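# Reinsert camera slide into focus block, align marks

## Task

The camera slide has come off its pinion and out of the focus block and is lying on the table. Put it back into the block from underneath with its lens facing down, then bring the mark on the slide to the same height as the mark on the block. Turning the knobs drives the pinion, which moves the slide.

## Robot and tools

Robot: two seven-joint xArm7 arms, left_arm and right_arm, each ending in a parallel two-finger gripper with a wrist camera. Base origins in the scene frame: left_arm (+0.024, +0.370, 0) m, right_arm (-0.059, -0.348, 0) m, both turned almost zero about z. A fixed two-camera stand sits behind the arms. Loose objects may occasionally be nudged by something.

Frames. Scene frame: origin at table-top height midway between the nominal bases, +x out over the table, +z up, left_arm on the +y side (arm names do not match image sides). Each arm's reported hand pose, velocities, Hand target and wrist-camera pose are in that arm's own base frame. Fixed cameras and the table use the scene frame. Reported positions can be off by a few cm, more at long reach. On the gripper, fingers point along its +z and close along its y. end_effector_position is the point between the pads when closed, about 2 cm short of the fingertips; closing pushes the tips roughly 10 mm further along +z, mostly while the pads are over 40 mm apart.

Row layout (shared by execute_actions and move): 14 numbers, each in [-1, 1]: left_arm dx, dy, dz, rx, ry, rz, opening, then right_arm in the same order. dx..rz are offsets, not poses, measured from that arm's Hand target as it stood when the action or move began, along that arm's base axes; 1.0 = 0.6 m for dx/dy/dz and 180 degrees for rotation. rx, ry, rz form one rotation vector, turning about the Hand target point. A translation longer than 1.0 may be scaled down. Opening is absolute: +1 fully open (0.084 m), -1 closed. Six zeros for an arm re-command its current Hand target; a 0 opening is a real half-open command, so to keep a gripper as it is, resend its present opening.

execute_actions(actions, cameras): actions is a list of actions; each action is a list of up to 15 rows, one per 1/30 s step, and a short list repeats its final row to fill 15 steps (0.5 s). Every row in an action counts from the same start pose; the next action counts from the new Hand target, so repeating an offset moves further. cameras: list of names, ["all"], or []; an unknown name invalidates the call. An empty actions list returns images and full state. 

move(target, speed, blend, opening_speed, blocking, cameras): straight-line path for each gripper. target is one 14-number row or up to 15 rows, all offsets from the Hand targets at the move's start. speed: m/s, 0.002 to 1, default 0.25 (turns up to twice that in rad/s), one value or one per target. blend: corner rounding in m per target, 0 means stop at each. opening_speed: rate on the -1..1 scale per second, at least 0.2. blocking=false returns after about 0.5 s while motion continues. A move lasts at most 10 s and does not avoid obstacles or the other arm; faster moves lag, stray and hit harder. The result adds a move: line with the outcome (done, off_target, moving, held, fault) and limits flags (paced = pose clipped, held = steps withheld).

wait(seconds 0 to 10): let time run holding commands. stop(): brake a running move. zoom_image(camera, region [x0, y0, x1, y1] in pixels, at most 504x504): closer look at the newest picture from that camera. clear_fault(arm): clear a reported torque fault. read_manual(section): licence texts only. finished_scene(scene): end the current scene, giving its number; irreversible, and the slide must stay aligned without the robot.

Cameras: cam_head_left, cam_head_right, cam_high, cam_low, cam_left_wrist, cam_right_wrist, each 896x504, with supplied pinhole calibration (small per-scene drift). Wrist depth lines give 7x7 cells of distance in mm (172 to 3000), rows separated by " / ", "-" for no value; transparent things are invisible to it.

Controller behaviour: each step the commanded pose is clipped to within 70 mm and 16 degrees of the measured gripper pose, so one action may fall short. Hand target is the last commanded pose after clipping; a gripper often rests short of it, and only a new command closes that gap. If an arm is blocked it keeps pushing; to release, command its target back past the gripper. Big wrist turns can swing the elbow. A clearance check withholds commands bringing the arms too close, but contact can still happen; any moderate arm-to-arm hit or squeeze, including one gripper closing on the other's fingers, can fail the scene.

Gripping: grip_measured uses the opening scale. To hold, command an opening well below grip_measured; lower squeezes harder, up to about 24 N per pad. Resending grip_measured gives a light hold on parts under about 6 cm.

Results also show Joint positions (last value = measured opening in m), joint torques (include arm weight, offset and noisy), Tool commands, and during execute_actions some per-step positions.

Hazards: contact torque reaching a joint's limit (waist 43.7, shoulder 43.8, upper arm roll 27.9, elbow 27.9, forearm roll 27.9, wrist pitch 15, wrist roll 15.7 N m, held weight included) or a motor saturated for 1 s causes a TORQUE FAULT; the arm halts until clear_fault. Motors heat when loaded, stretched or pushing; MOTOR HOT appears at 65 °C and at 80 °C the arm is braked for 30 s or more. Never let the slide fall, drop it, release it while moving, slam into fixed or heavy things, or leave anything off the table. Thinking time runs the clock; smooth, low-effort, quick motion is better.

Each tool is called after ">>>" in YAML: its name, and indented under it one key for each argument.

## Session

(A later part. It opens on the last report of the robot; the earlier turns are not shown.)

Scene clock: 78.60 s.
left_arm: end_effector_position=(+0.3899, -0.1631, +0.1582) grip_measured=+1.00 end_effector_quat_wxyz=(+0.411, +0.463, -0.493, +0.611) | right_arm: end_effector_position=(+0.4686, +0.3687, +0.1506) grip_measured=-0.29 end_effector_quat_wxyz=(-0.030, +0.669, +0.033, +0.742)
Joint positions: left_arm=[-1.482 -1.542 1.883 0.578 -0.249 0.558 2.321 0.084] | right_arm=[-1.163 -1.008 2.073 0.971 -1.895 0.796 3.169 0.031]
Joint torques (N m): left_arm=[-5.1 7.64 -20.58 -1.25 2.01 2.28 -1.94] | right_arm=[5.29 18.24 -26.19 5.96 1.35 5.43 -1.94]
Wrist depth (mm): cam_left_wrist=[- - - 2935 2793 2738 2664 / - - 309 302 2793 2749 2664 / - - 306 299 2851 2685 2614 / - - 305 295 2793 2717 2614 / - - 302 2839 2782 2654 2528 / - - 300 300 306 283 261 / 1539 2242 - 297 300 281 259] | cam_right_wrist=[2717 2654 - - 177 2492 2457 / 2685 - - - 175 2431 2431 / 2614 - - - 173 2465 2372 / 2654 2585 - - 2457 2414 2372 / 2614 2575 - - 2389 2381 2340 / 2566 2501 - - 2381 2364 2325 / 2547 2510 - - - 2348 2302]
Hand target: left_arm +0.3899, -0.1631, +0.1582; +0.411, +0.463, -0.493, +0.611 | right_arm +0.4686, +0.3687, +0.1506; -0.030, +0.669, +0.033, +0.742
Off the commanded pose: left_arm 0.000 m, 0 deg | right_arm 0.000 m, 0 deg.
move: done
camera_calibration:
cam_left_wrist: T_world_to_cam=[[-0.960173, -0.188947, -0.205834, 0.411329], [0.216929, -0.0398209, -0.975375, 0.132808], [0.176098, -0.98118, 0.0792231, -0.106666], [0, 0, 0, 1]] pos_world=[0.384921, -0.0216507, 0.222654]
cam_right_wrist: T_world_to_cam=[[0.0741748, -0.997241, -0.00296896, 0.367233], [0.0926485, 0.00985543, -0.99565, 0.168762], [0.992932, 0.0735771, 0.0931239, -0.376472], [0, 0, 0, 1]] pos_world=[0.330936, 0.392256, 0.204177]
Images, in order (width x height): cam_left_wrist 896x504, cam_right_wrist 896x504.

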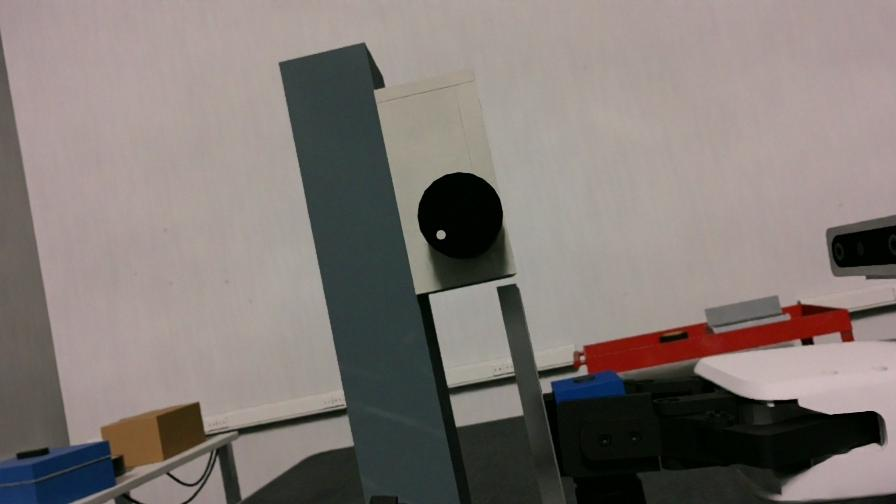

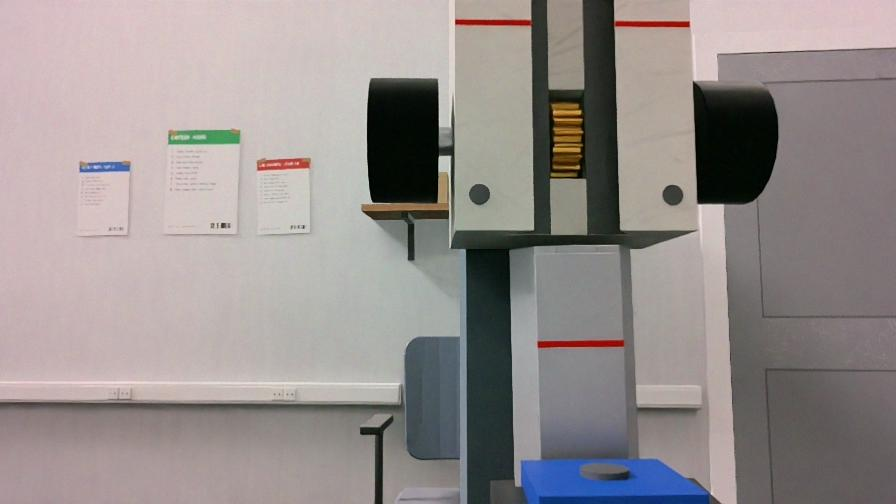

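>>> move:
  target: [0,0,0,0,0,0,1, 0,0.0002,0.0117,0,0.0013,0,-0.9]
  speed: 0.02
  cameras: ["cam_right_wrist","cam_left_wrist"]

>>> zoom_image:
  camera: "cam_left_wrist"
  region: [460, 240, 560, 380]

>>> zoom_image:
  camera: "cam_right_wrist"
  region: [500, 210, 660, 300]

Scene clock: 81.67 s.
left_arm: end_effector_position=(+0.3899, -0.1631, +0.1582) grip_measured=+1.00 end_effector_quat_wxyz=(+0.411, +0.463, -0.493, +0.611) | right_arm: end_effector_position=(+0.4684, +0.3688, +0.1571) grip_measured=-0.29 end_effector_quat_wxyz=(-0.030, +0.671, +0.033, +0.740)
Joint positions: left_arm=[-1.482 -1.542 1.883 0.578 -0.249 0.558 2.321 0.084] | right_arm=[-1.154 -0.989 2.057 0.964 -1.904 0.786 3.159 0.031]
Joint torques (N m): left_arm=[-4.87 7.59 -20.21 -1.18 2.01 2.13 -1.63] | right_arm=[0.28 19.42 -49.99 19.8 -0.67 12.97 -1.57]
Wrist depth (mm): cam_left_wrist=[- - - 2923 2839 2717 2664 / - - 309 301 2851 2760 2654 / - - 306 299 2816 2749 2634 / - - 304 295 2828 2727 2644 / - - 302 2839 2782 2696 305 / - - 300 299 302 283 261 / 1539 2264 - 297 304 306 260] | cam_right_wrist=[2654 2654 - - 176 2492 2431 / 2624 - - - 175 2414 2439 / 2634 - - - 174 2405 2405 / 2614 2566 - - - 2405 2381 / 2614 2575 - - 2405 2405 2340 / 2547 2501 - - 2405 2325 2317 / 2547 2528 - - - 2340 2294]
Hand target: left_arm +0.3899, -0.1631, +0.1582; +0.411, +0.463, -0.493, +0.611 | right_arm +0.4686, +0.3688, +0.1576; -0.030, +0.670, +0.033, +0.741
Off the commanded pose: left_arm 0.000 m, 0 deg | right_arm 0.001 m, 0 deg.
move: done
camera_calibration:
cam_left_wrist: T_world_to_cam=[[-0.960173, -0.188947, -0.205834, 0.411329], [0.216929, -0.0398209, -0.975375, 0.132808], [0.176098, -0.98118, 0.0792231, -0.106666], [0, 0, 0, 1]] pos_world=[0.384921, -0.0216507, 0.222654]
cam_right_wrist: T_world_to_cam=[[0.0743109, -0.997231, -0.00285585, 0.367274], [0.0872691, 0.00935578, -0.996141, 0.178087], [0.993409, 0.0737749, 0.0877227, -0.37635], [0, 0, 0, 1]] pos_world=[0.331036, 0.392356, 0.211464]
Images, in order (width x height): cam_left_wrist 896x504, cam_right_wrist 896x504.

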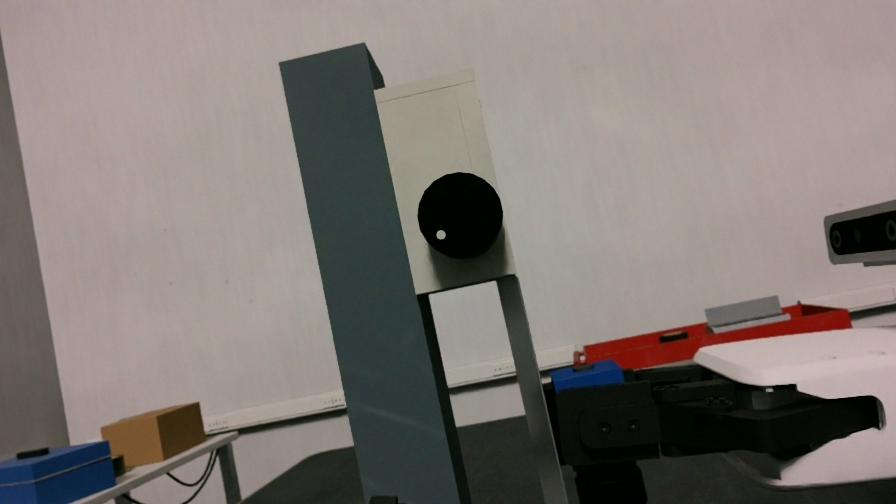

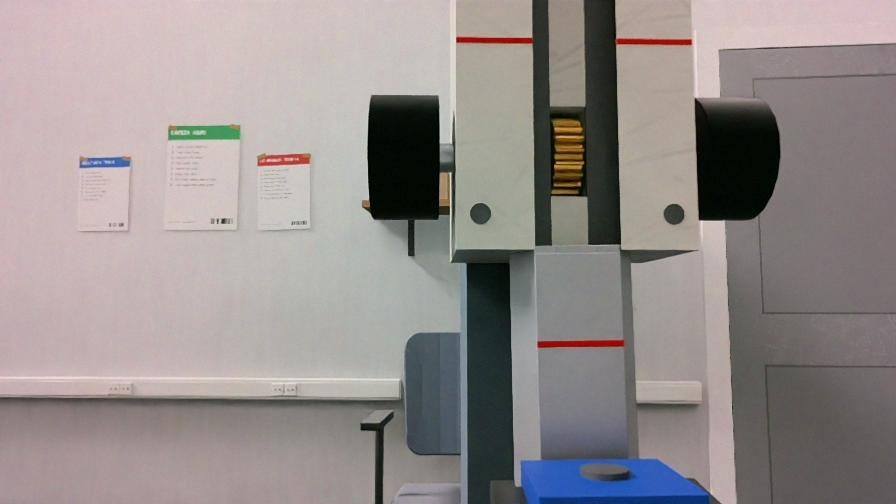

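Scaled by 3.600 from the camera's 896x504 image, which has a finer 1280x720 frame.

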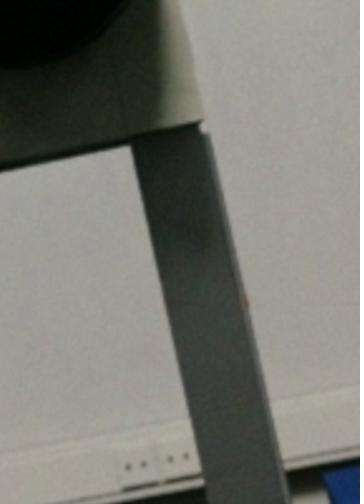

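Scaled by 3.150 from the camera's 896x504 image, which has a finer 1280x720 frame.

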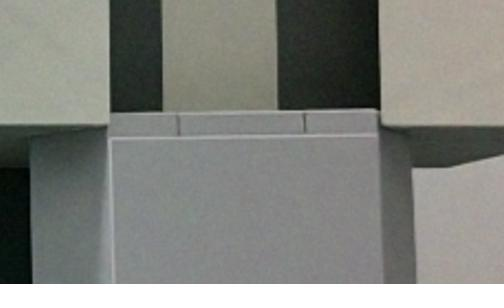

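>>> zoom_image:
  camera: "cam_right_wrist"
  region: [520, 230, 640, 350]

>>> zoom_image:
  camera: "cam_right_wrist"
  region: [520, 350, 640, 470]

>>> zoom_image:
  camera: "cam_right_wrist"
  region: [520, 0, 640, 120]

>>> zoom_image:
  camera: "cam_right_wrist"
  region: [520, 120, 640, 240]

Scaled by 4.200 from the camera's 896x504 image, which has a finer 1280x720 frame.

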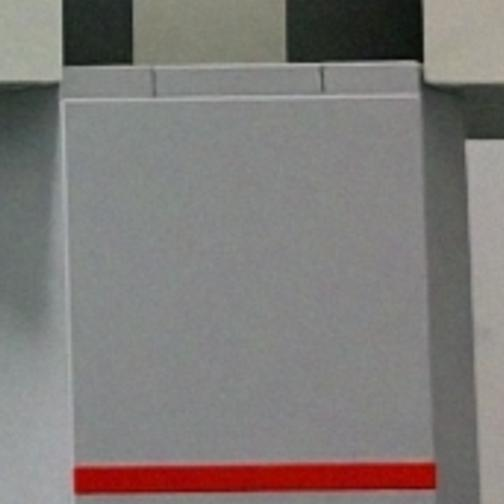

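Scaled by 4.200 from the camera's 896x504 image, which has a finer 1280x720 frame.

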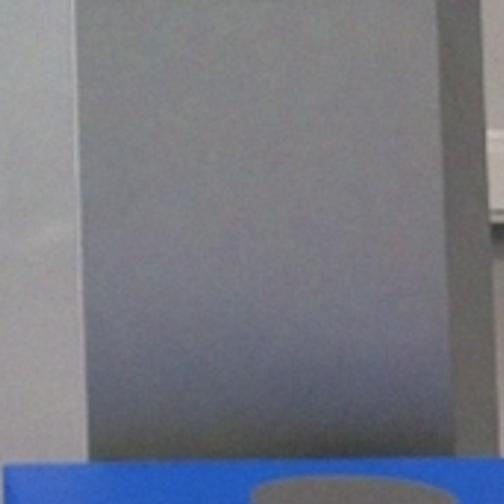

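Scaled by 4.200 from the camera's 896x504 image, which has a finer 1280x720 frame.

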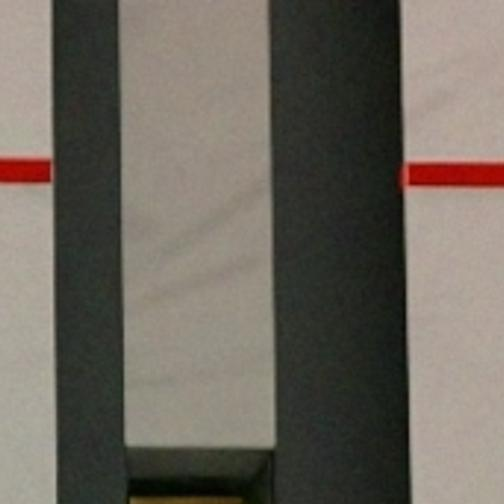

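Scaled by 4.200 from the camera's 896x504 image, which has a finer 1280x720 frame.

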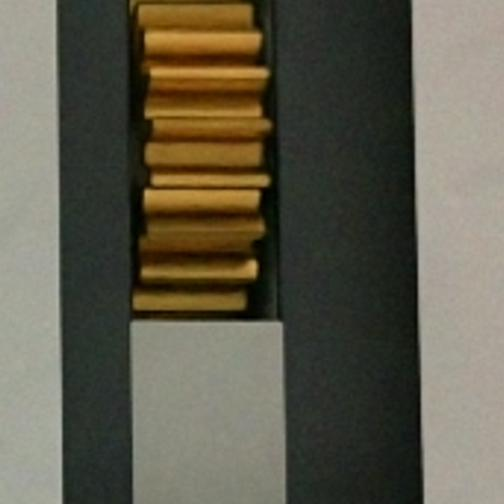

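>>> move:
  target:
    - [0,0,0,0,0,0,1, 0,0,-0.0075,0,0,0,-0.9]
    - [0,0,0,0,0,0,1, 0,0.002,-0.0075,0.0052,0.0005,0,-0.9]
  speed: 0.05
  cameras: ["cam_right_wrist","cam_left_wrist"]

>>> zoom_image:
  camera: "cam_right_wrist"
  region: [520, 230, 640, 350]

>>> zoom_image:
  camera: "cam_right_wrist"
  region: [520, 350, 640, 470]

>>> zoom_image:
  camera: "cam_right_wrist"
  region: [520, 0, 640, 120]

>>> zoom_image:
  camera: "cam_right_wrist"
  region: [520, 120, 640, 240]

>>> zoom_image:
  camera: "cam_left_wrist"
  region: [460, 240, 560, 380]

Scene clock: 88.17 s.
left_arm: end_effector_position=(+0.3899, -0.1631, +0.1582) grip_measured=+1.00 end_effector_quat_wxyz=(+0.411, +0.463, -0.493, +0.611) | right_arm: end_effector_position=(+0.4686, +0.3700, +0.1531) grip_measured=-0.29 end_effector_quat_wxyz=(-0.036, +0.670, +0.027, +0.741)
Joint positions: left_arm=[-1.482 -1.542 1.883 0.578 -0.249 0.558 2.321 0.084] | right_arm=[-1.161 -0.998 2.069 0.972 -1.894 0.791 3.175 0.031]
Joint torques (N m): left_arm=[-4.92 7.72 -19.98 -1.39 1.97 2.23 -1.69] | right_arm=[-5.4 18.26 -20.21 13.68 1.53 5.16 2]
Wrist depth (mm): cam_left_wrist=[- - - 2948 2828 2738 2664 / - - 309 301 2805 2727 2634 / - - 306 299 2782 2727 2644 / - - 304 295 2816 2738 2654 / - - 302 2851 2771 2675 2364 / - - 300 299 301 282 262 / 1550 2242 - 297 301 284 257] | cam_right_wrist=[2685 2664 - - 176 2501 2439 / 2685 - - - 175 2448 2414 / 2654 - - - 172 2431 2414 / 2634 2585 - - 2448 2405 2356 / 2595 2538 - - 2431 2389 2348 / 2528 2501 - - 2372 2381 2325 / 2501 2492 - - - 2340 2294]
Hand target: left_arm +0.3899, -0.1631, +0.1582; +0.411, +0.463, -0.493, +0.611 | right_arm +0.4686, +0.3700, +0.1531; -0.036, +0.670, +0.027, +0.741
Off the commanded pose: left_arm 0.000 m, 0 deg | right_arm 0.000 m, 0 deg.
move: done
camera_calibration:
cam_left_wrist: T_world_to_cam=[[-0.960173, -0.188947, -0.205834, 0.411329], [0.216929, -0.0398209, -0.975375, 0.132808], [0.176098, -0.98118, 0.0792231, -0.106666], [0, 0, 0, 1]] pos_world=[0.384921, -0.0216507, 0.222654]
cam_right_wrist: T_world_to_cam=[[0.0741179, -0.997056, -0.0196214, 0.371026], [0.0871148, 0.0260737, -0.995857, 0.167868], [0.993437, 0.0721016, 0.0887909, -0.375826], [0, 0, 0, 1]] pos_world=[0.331236, 0.392654, 0.207823]
Images, in order (width x height): cam_left_wrist 896x504, cam_right_wrist 896x504.

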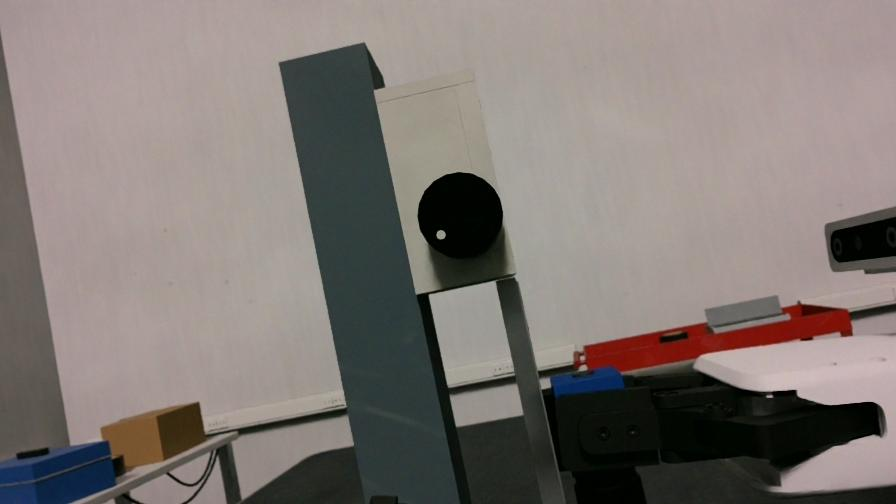

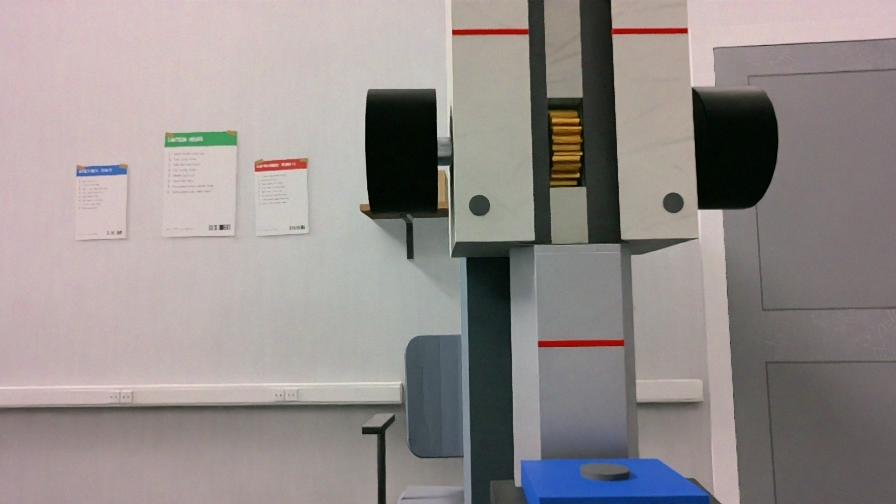

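Scaled by 4.200 from the camera's 896x504 image, which has a finer 1280x720 frame.

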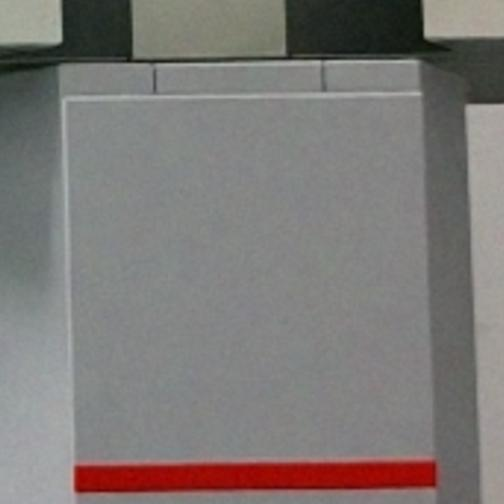

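Scaled by 4.200 from the camera's 896x504 image, which has a finer 1280x720 frame.

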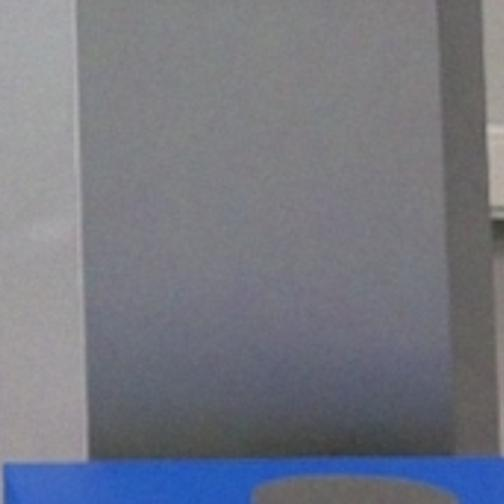

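Scaled by 4.200 from the camera's 896x504 image, which has a finer 1280x720 frame.

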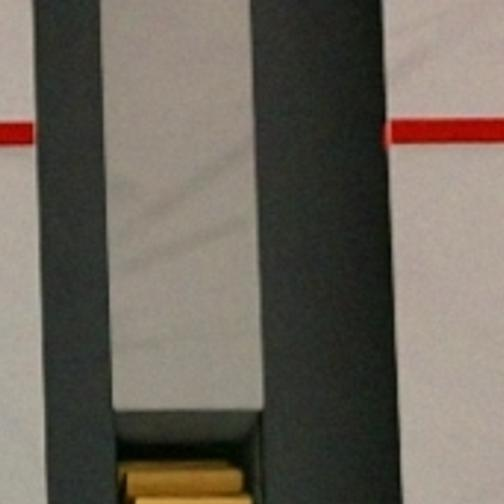

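Scaled by 4.200 from the camera's 896x504 image, which has a finer 1280x720 frame.

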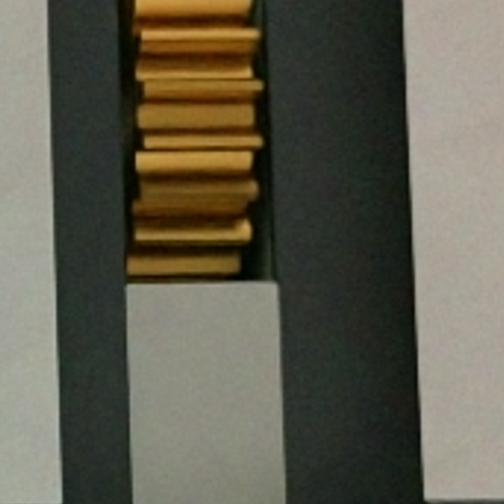

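Scaled by 3.600 from the camera's 896x504 image, which has a finer 1280x720 frame.

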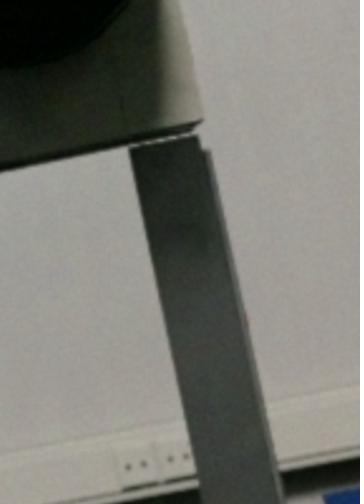

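>>> zoom_image:
  camera: "cam_left_wrist"
  region: [440, 60, 540, 200]

>>> zoom_image:
  camera: "cam_left_wrist"
  region: [460, 180, 560, 320]

>>> zoom_image:
  camera: "cam_left_wrist"
  region: [480, 364, 580, 504]

Scaled by 3.600 from the camera's 896x504 image, which has a finer 1280x720 frame.

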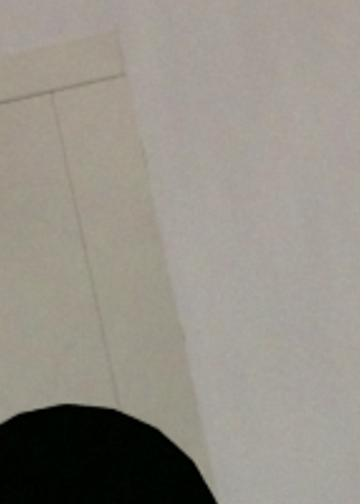

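Scaled by 3.600 from the camera's 896x504 image, which has a finer 1280x720 frame.

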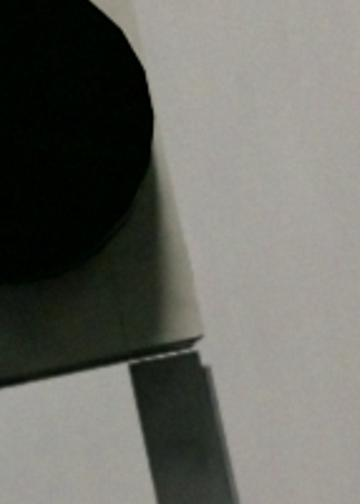

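Scaled by 3.600 from the camera's 896x504 image, which has a finer 1280x720 frame.

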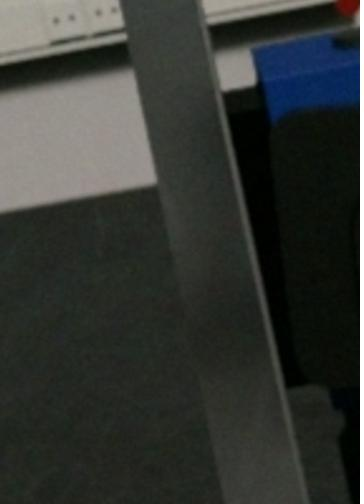

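>>> move:
  target: [0,0,0,0,0,0,1, 0,-0.0003,0.01,0,0,0,-0.9]
  speed: 0.02
  cameras: ["cam_right_wrist","cam_left_wrist"]

>>> zoom_image:
  camera: "cam_right_wrist"
  region: [520, 200, 640, 320]

>>> zoom_image:
  camera: "cam_left_wrist"
  region: [460, 240, 560, 380]

Scene clock: 92.20 s.
left_arm: end_effector_position=(+0.3899, -0.1631, +0.1582) grip_measured=+1.00 end_effector_quat_wxyz=(+0.411, +0.463, -0.493, +0.611) | right_arm: end_effector_position=(+0.4681, +0.3699, +0.1579) grip_measured=-0.29 end_effector_quat_wxyz=(-0.036, +0.672, +0.027, +0.740)
Joint positions: left_arm=[-1.482 -1.542 1.883 0.578 -0.249 0.558 2.321 0.084] | right_arm=[-1.153 -0.986 2.056 0.966 -1.901 0.783 3.168 0.031]
Joint torques (N m): left_arm=[-4.62 7.84 -19.59 -1.38 2.04 2.19 -1.7] | right_arm=[2.9 18.43 -54.19 25.55 -0.47 15.63 -1.71]
Wrist depth (mm): cam_left_wrist=[- - - 2935 2839 2717 2664 / - - 309 302 2805 2696 2654 / - - 306 298 2828 2696 2644 / - - 304 295 2805 2696 2624 / - - 302 2828 2749 2696 300 / - - 300 299 303 279 259 / 1557 2249 - 297 302 310 258] | cam_right_wrist=[2706 2614 - - 176 2492 2457 / 2644 - - - 175 2448 2414 / 2644 - - - 173 2414 2397 / 2614 2575 - - - 2381 2340 / 2547 2556 - - 2414 2414 2348 / 2547 2510 - - 2372 2356 2333 / 2566 2483 - - - 2372 2317]
Hand target: left_arm +0.3899, -0.1631, +0.1582; +0.411, +0.463, -0.493, +0.611 | right_arm +0.4686, +0.3698, +0.1591; -0.036, +0.670, +0.027, +0.741
Off the commanded pose: left_arm 0.000 m, 0 deg | right_arm 0.001 m, 0 deg.
move: done
camera_calibration:
cam_left_wrist: T_world_to_cam=[[-0.960173, -0.188947, -0.205834, 0.411329], [0.216929, -0.0398209, -0.975375, 0.132808], [0.176098, -0.98118, 0.0792231, -0.106666], [0, 0, 0, 1]] pos_world=[0.384921, -0.0216507, 0.222654]
cam_right_wrist: T_world_to_cam=[[0.0744917, -0.997036, -0.0192246, 0.370937], [0.0837433, 0.0254645, -0.996162, 0.174583], [0.993699, 0.0725958, 0.085392, -0.375553], [0, 0, 0, 1]] pos_world=[0.330935, 0.392655, 0.213113]
Images, in order (width x height): cam_left_wrist 896x504, cam_right_wrist 896x504.

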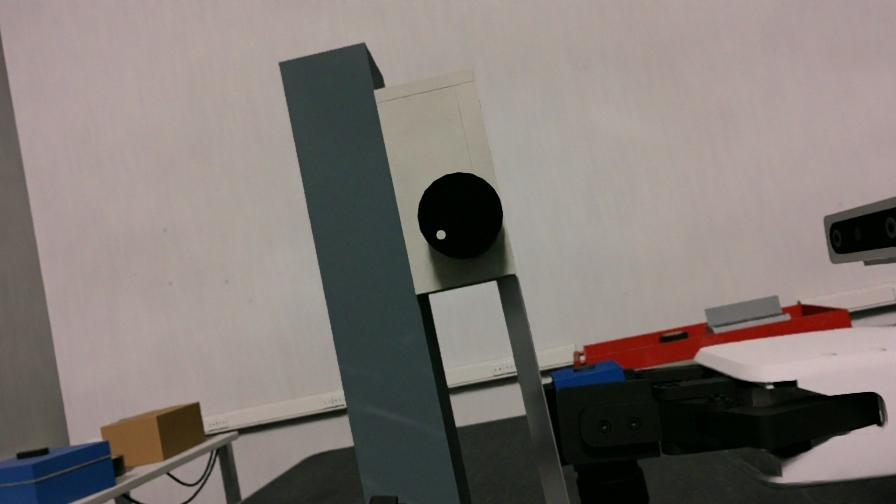

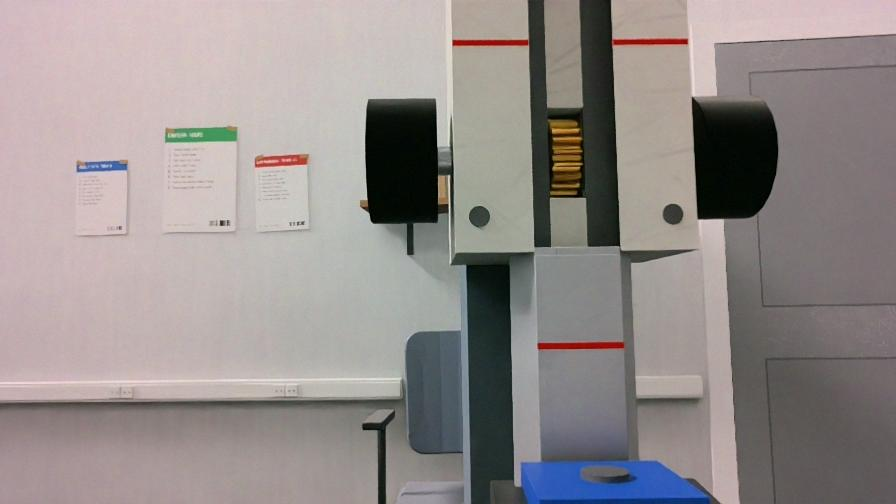

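Scaled by 4.200 from the camera's 896x504 image, which has a finer 1280x720 frame.

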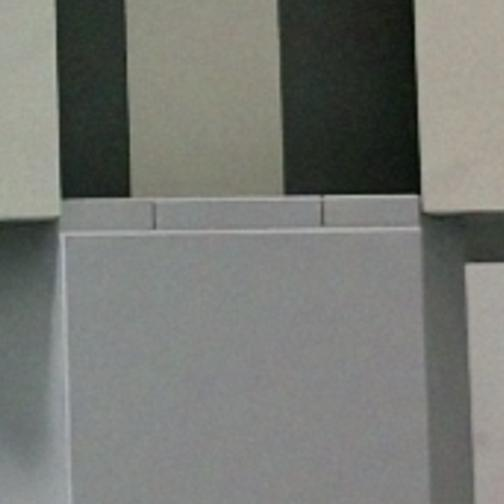

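Scaled by 3.600 from the camera's 896x504 image, which has a finer 1280x720 frame.

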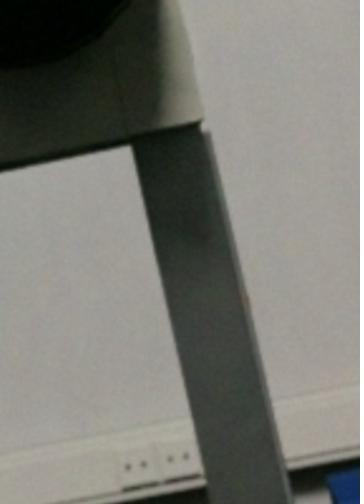

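>>> move:
  target:
    - [0,0,0,0,0,0,1, 0,0,-0.006,0,0,0,-0.9]
    - [0,0,0,0,0,0,1, -0.0013,0,-0.006,0,0,0,-0.9]
    - [0,0,0,0,0,0,1, -0.0013,0,0.005,0,0,0,-0.9]
  speed: 0.03
  cameras: ["cam_right_wrist","cam_left_wrist"]

>>> zoom_image:
  camera: "cam_right_wrist"
  region: [520, 200, 640, 320]

>>> zoom_image:
  camera: "cam_left_wrist"
  region: [460, 240, 560, 380]

Scene clock: 97.10 s.
left_arm: end_effector_position=(+0.3899, -0.1631, +0.1582) grip_measured=+1.00 end_effector_quat_wxyz=(+0.411, +0.463, -0.493, +0.611) | right_arm: end_effector_position=(+0.4674, +0.3699, +0.1609) grip_measured=-0.29 end_effector_quat_wxyz=(-0.036, +0.672, +0.027, +0.739) end_effector_velocity=(+0.001, -0.001, +0.000) end_effector_angular_velocity=(-0.002, +0.002, -0.002)
Joint positions: left_arm=[-1.482 -1.542 1.883 0.578 -0.249 0.558 2.321 0.084] | right_arm=[-1.145 -0.981 2.047 0.962 -1.901 0.779 3.164 0.031]
Joint velocities: left_arm=[within noise] | right_arm=[0.001 0 -0.004 -0.001 -0.001 -0.005 -0.002 0]
Joint torques (N m): left_arm=[-4.42 7.49 -19.33 -1.59 2.05 2.09 -1.56] | right_arm=[3.2 18.62 -54.35 26.95 -0.88 15.37 -2.06]
Wrist depth (mm): cam_left_wrist=[- - - 2923 2771 2727 2624 / - - 309 301 2851 2717 2664 / - - 306 298 2805 2717 2604 / - - 304 295 2782 2685 2634 / - - 302 2828 2793 2685 283 / - - 300 299 295 281 259 / 1550 2249 - 297 301 622 261] | cam_right_wrist=[2634 2654 - - 177 2483 2405 / 2664 2614 - - 176 2483 2448 / 2644 - - - 173 2397 2372 / 2604 2585 - - 173 2405 2381 / 2547 2547 - - 2372 2348 2364 / 2575 2528 - - 2372 2356 2309 / 2585 2510 - - - 2356 2309]
Hand target: left_arm +0.3899, -0.1631, +0.1582; +0.411, +0.463, -0.493, +0.611 | right_arm +0.4678, +0.3698, +0.1621; -0.036, +0.670, +0.027, +0.741
Off the commanded pose: left_arm 0.000 m, 0 deg | right_arm 0.001 m, 0 deg.
move: done
camera_calibration:
cam_left_wrist: T_world_to_cam=[[-0.960173, -0.188947, -0.205834, 0.411329], [0.216929, -0.0398209, -0.975375, 0.132808], [0.176098, -0.98118, 0.0792231, -0.106666], [0, 0, 0, 1]] pos_world=[0.384921, -0.0216507, 0.222654]
cam_right_wrist: T_world_to_cam=[[0.0745015, -0.997033, -0.0193326, 0.371066], [0.0837337, 0.0255725, -0.99616, 0.177591], [0.993699, 0.0725967, 0.0853905, -0.375114], [0, 0, 0, 1]] pos_world=[0.330235, 0.392655, 0.216114]
Images, in order (width x height): cam_left_wrist 896x504, cam_right_wrist 896x504.

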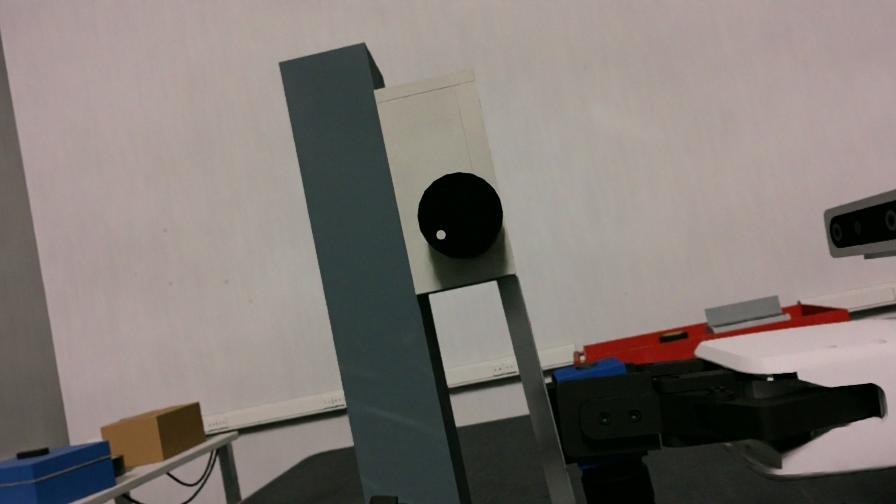

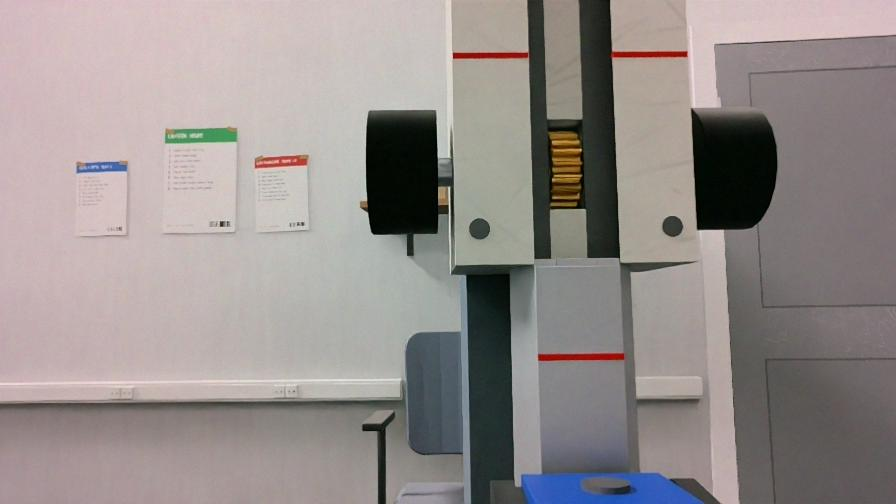

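Scaled by 4.200 from the camera's 896x504 image, which has a finer 1280x720 frame.

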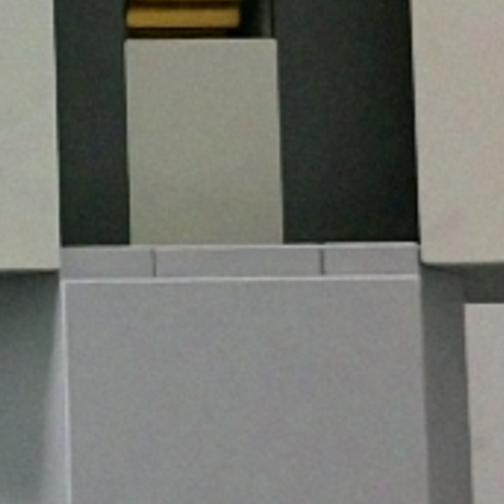

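Scaled by 3.600 from the camera's 896x504 image, which has a finer 1280x720 frame.

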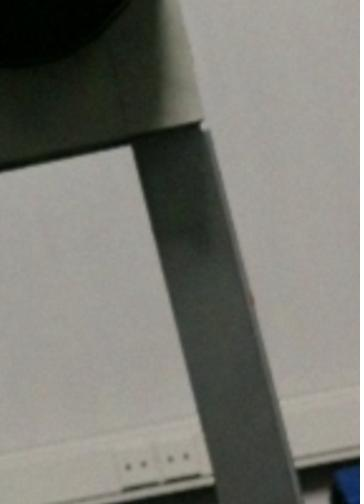

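>>> move:
  target: [0,0,0,0,0,0,1, 0,0,-0.008,0,0,0,-0.9]
  speed: 0.05
  cameras: ["cam_right_wrist","cam_left_wrist"]

>>> zoom_image:
  camera: "cam_right_wrist"
  region: [440, 200, 720, 360]

>>> zoom_image:
  camera: "cam_left_wrist"
  region: [480, 240, 540, 330]

>>> zoom_image:
  camera: "cam_left_wrist"
  region: [480, 364, 580, 504]

Scene clock: 99.43 s.
left_arm: end_effector_position=(+0.3899, -0.1631, +0.1582) grip_measured=+1.00 end_effector_quat_wxyz=(+0.411, +0.463, -0.493, +0.611) | right_arm: end_effector_position=(+0.4679, +0.3699, +0.1576) grip_measured=-0.29 end_effector_quat_wxyz=(-0.036, +0.670, +0.027, +0.741)
Joint positions: left_arm=[-1.482 -1.542 1.883 0.578 -0.249 0.558 2.321 0.084] | right_arm=[-1.15 -0.994 2.055 0.967 -1.896 0.783 3.171 0.031]
Joint torques (N m): left_arm=[-3.97 7.62 -19.14 -1.78 1.96 2.03 -1.6] | right_arm=[-5.52 11.55 -20.09 9.36 1.38 4.2 1.88]
Wrist depth (mm): cam_left_wrist=[- - - 2923 2839 2749 2664 / - - 309 301 2839 2771 2644 / - - 305 299 2816 2706 2644 / - - 304 295 2816 2717 2634 / - - 302 2805 2760 2717 294 / - - 300 299 298 279 259 / 1539 2242 - 297 302 306 258] | cam_right_wrist=[2685 2685 - - 177 2483 2457 / 2675 2664 - - 175 2465 2457 / 2654 - - - 172 2431 2397 / 2634 2585 - - 206 2422 2372 / 2585 2547 - - 2431 2389 2340 / 2519 2492 - - 2389 2381 2348 / 2519 2474 - - - 2372 2302]
Hand target: left_arm +0.3899, -0.1631, +0.1582; +0.411, +0.463, -0.493, +0.611 | right_arm +0.4678, +0.3698, +0.1573; -0.036, +0.670, +0.027, +0.741
Off the commanded pose: left_arm 0.000 m, 0 deg | right_arm 0.000 m, 0 deg.
MOTOR HOT: joint 3 (upper arm roll) of the right arm reports 67 °C; the controller stops that arm at 80 °C. To cool a motor, set the load down, stop pushing, or move to a pose that needs little force. At that limit the right arm can sag while its brakes close.
move: done
camera_calibration:
cam_left_wrist: T_world_to_cam=[[-0.960173, -0.188947, -0.205834, 0.411329], [0.216929, -0.0398209, -0.975375, 0.132808], [0.176098, -0.98118, 0.0792231, -0.106666], [0, 0, 0, 1]] pos_world=[0.384921, -0.0216507, 0.222654]
cam_right_wrist: T_world_to_cam=[[0.0742531, -0.997042, -0.0198581, 0.371064], [0.0877823, 0.0263707, -0.995791, 0.171965], [0.993368, 0.0721974, 0.0894808, -0.375675], [0, 0, 0, 1]] pos_world=[0.330536, 0.392555, 0.212225]
Images, in order (width x height): cam_left_wrist 896x504, cam_right_wrist 896x504.

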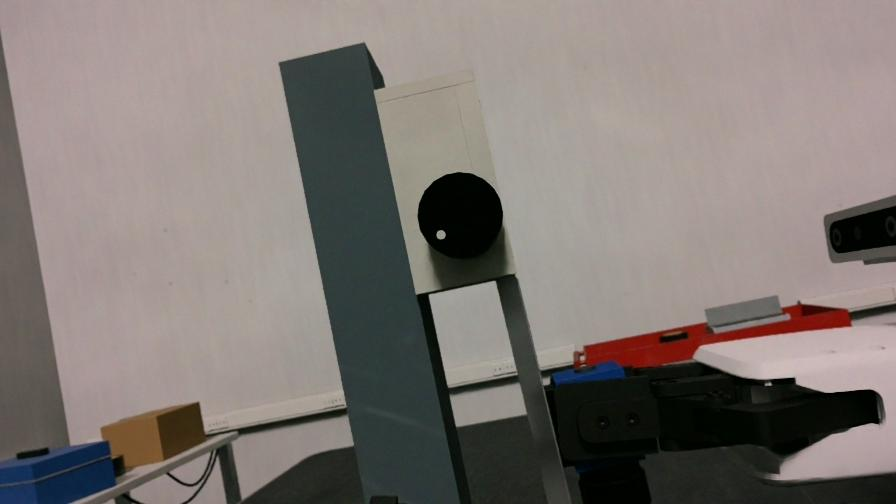

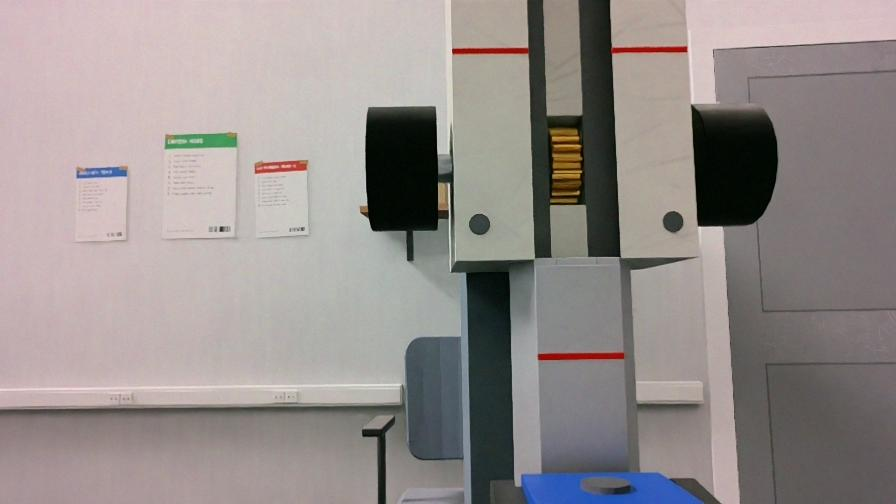

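Scaled by 1.800 from the camera's 896x504 image, which has a finer 1280x720 frame.

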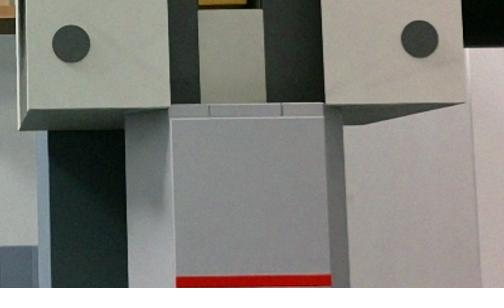

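Scaled by 5.600 from the camera's 896x504 image, which has a finer 1280x720 frame.

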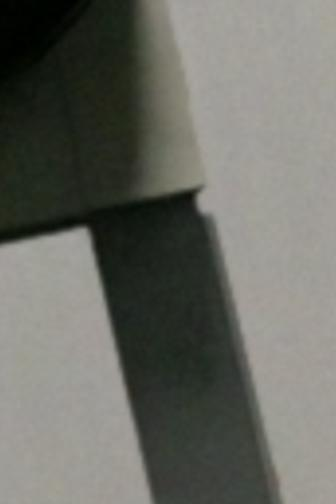

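Scaled by 3.600 from the camera's 896x504 image, which has a finer 1280x720 frame.

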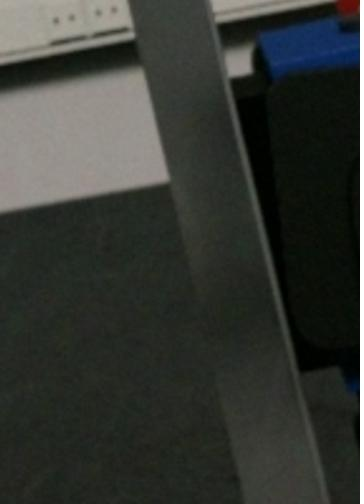

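>>> move:
  target:
    - [0,0,0,0,0,0,1, 0,0,-0.0067,0,0,0,-0.9]
    - [0,0,0,0,0,0,1, 0.0011,0,-0.0067,0.0006,-0.0072,0,-0.9]
  speed: 0.05
  cameras: ["cam_right_wrist","cam_left_wrist"]

>>> zoom_image:
  camera: "cam_right_wrist"
  region: [500, 190, 660, 280]

>>> zoom_image:
  camera: "cam_left_wrist"
  region: [480, 240, 540, 330]

>>> zoom_image:
  camera: "cam_left_wrist"
  region: [480, 364, 580, 504]

Scene clock: 102.13 s.
left_arm: end_effector_position=(+0.3899, -0.1631, +0.1582) grip_measured=+1.00 end_effector_quat_wxyz=(+0.411, +0.463, -0.493, +0.611) | right_arm: end_effector_position=(+0.4685, +0.3698, +0.1533) grip_measured=-0.29 end_effector_quat_wxyz=(-0.036, +0.662, +0.027, +0.748)
Joint positions: left_arm=[-1.482 -1.542 1.883 0.578 -0.249 0.558 2.321 0.084] | right_arm=[-1.157 -1.022 2.071 0.975 -1.881 0.806 3.185 0.031]
Joint torques (N m): left_arm=[-4.12 7.87 -18.93 -1.79 1.89 2.04 -1.69] | right_arm=[-5.18 11.14 -20.48 13.32 1.22 5.08 1.88]
Wrist depth (mm): cam_left_wrist=[- - - 2935 2839 2727 2634 / - - 309 301 2782 2706 2654 / - - 306 299 2793 2675 2664 / - - 304 295 2816 2717 2624 / - - 303 2828 2793 2706 2556 / - - 299 300 304 284 263 / 1550 2279 - 297 300 284 257] | cam_right_wrist=[2717 2738 - - 180 2519 2465 / 2664 - - - 177 2439 2422 / 2654 - - - 174 2405 2431 / 2624 2566 - - 181 2405 2364 / 2585 2547 - - 2381 2372 2348 / 2547 2538 - - 2372 2348 2333 / 2519 2501 - - - 2348 2286]
Hand target: left_arm +0.3899, -0.1631, +0.1582; +0.411, +0.463, -0.493, +0.611 | right_arm +0.4685, +0.3698, +0.1533; -0.036, +0.662, +0.027, +0.748
Off the commanded pose: left_arm 0.000 m, 0 deg | right_arm 0.000 m, 0 deg.
MOTOR HOT: still on. Joint 3 (upper arm roll) of the right arm reports 64 °C.
move: done
camera_calibration:
cam_left_wrist: T_world_to_cam=[[-0.960173, -0.188947, -0.205834, 0.411329], [0.216929, -0.0398209, -0.975375, 0.132808], [0.176098, -0.98118, 0.0792231, -0.106666], [0, 0, 0, 1]] pos_world=[0.384921, -0.0216507, 0.222654]
cam_right_wrist: T_world_to_cam=[[0.0745664, -0.997018, -0.0198511, 0.370751], [0.109545, 0.0279756, -0.993588, 0.156542], [0.991181, 0.0719137, 0.111305, -0.378061], [0, 0, 0, 1]] pos_world=[0.329933, 0.392454, 0.204978]
Images, in order (width x height): cam_left_wrist 896x504, cam_right_wrist 896x504.

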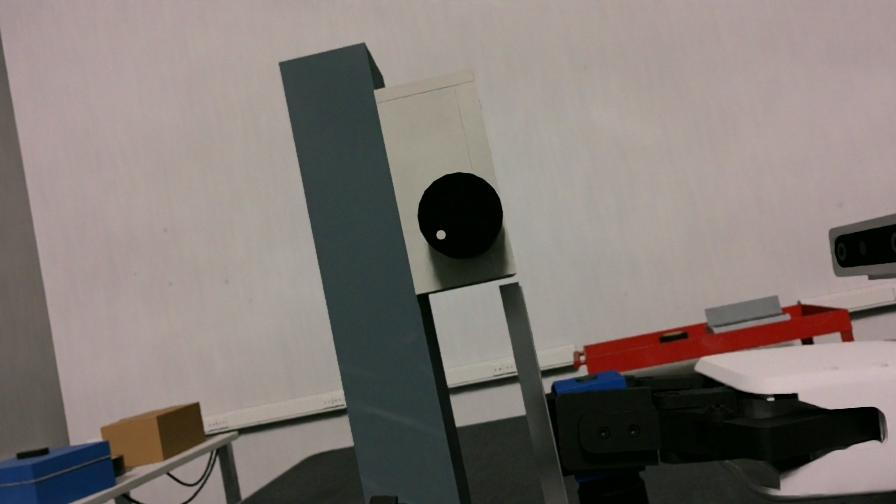

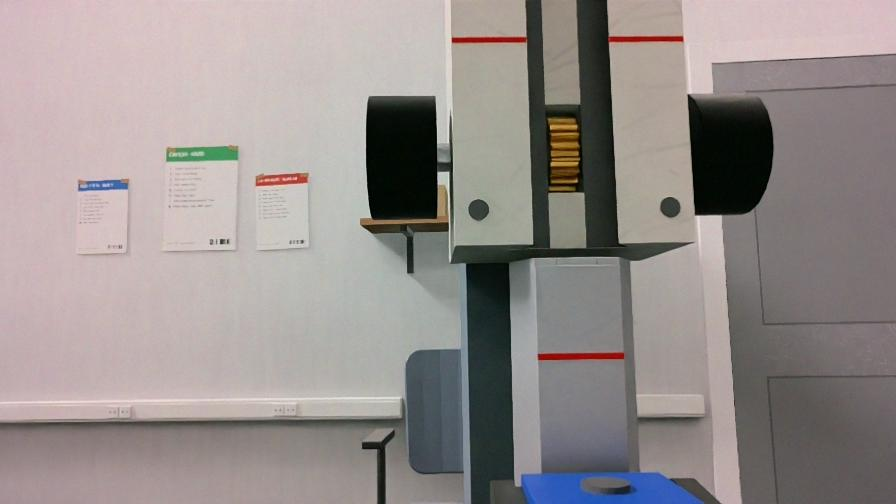

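Scaled by 3.150 from the camera's 896x504 image, which has a finer 1280x720 frame.

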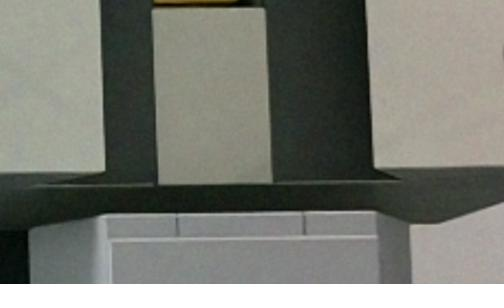

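Scaled by 5.600 from the camera's 896x504 image, which has a finer 1280x720 frame.

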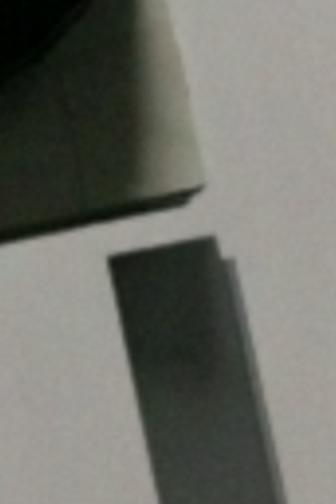

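Scaled by 3.600 from the camera's 896x504 image, which has a finer 1280x720 frame.

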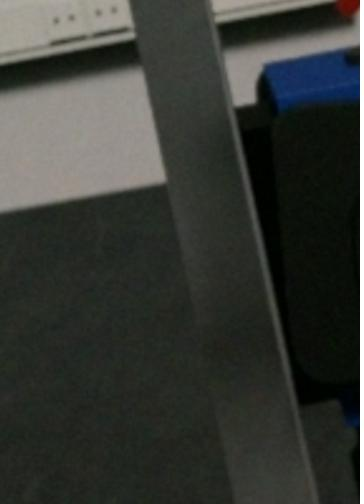

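>>> zoom_image:
  camera: "cam_right_wrist"
  region: [500, 230, 580, 275]

>>> zoom_image:
  camera: "cam_right_wrist"
  region: [580, 230, 660, 275]

Scaled by 6.300 from the camera's 896x504 image, which has a finer 1280x720 frame.

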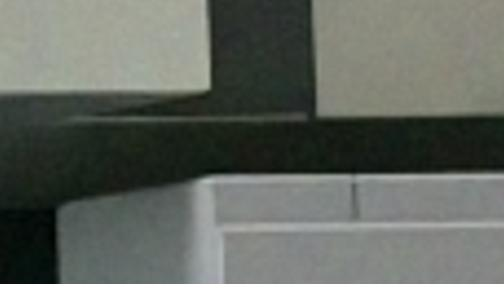

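Scaled by 6.300 from the camera's 896x504 image, which has a finer 1280x720 frame.

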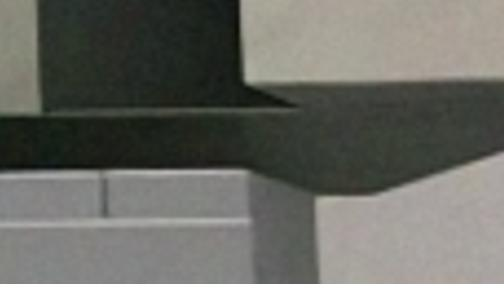

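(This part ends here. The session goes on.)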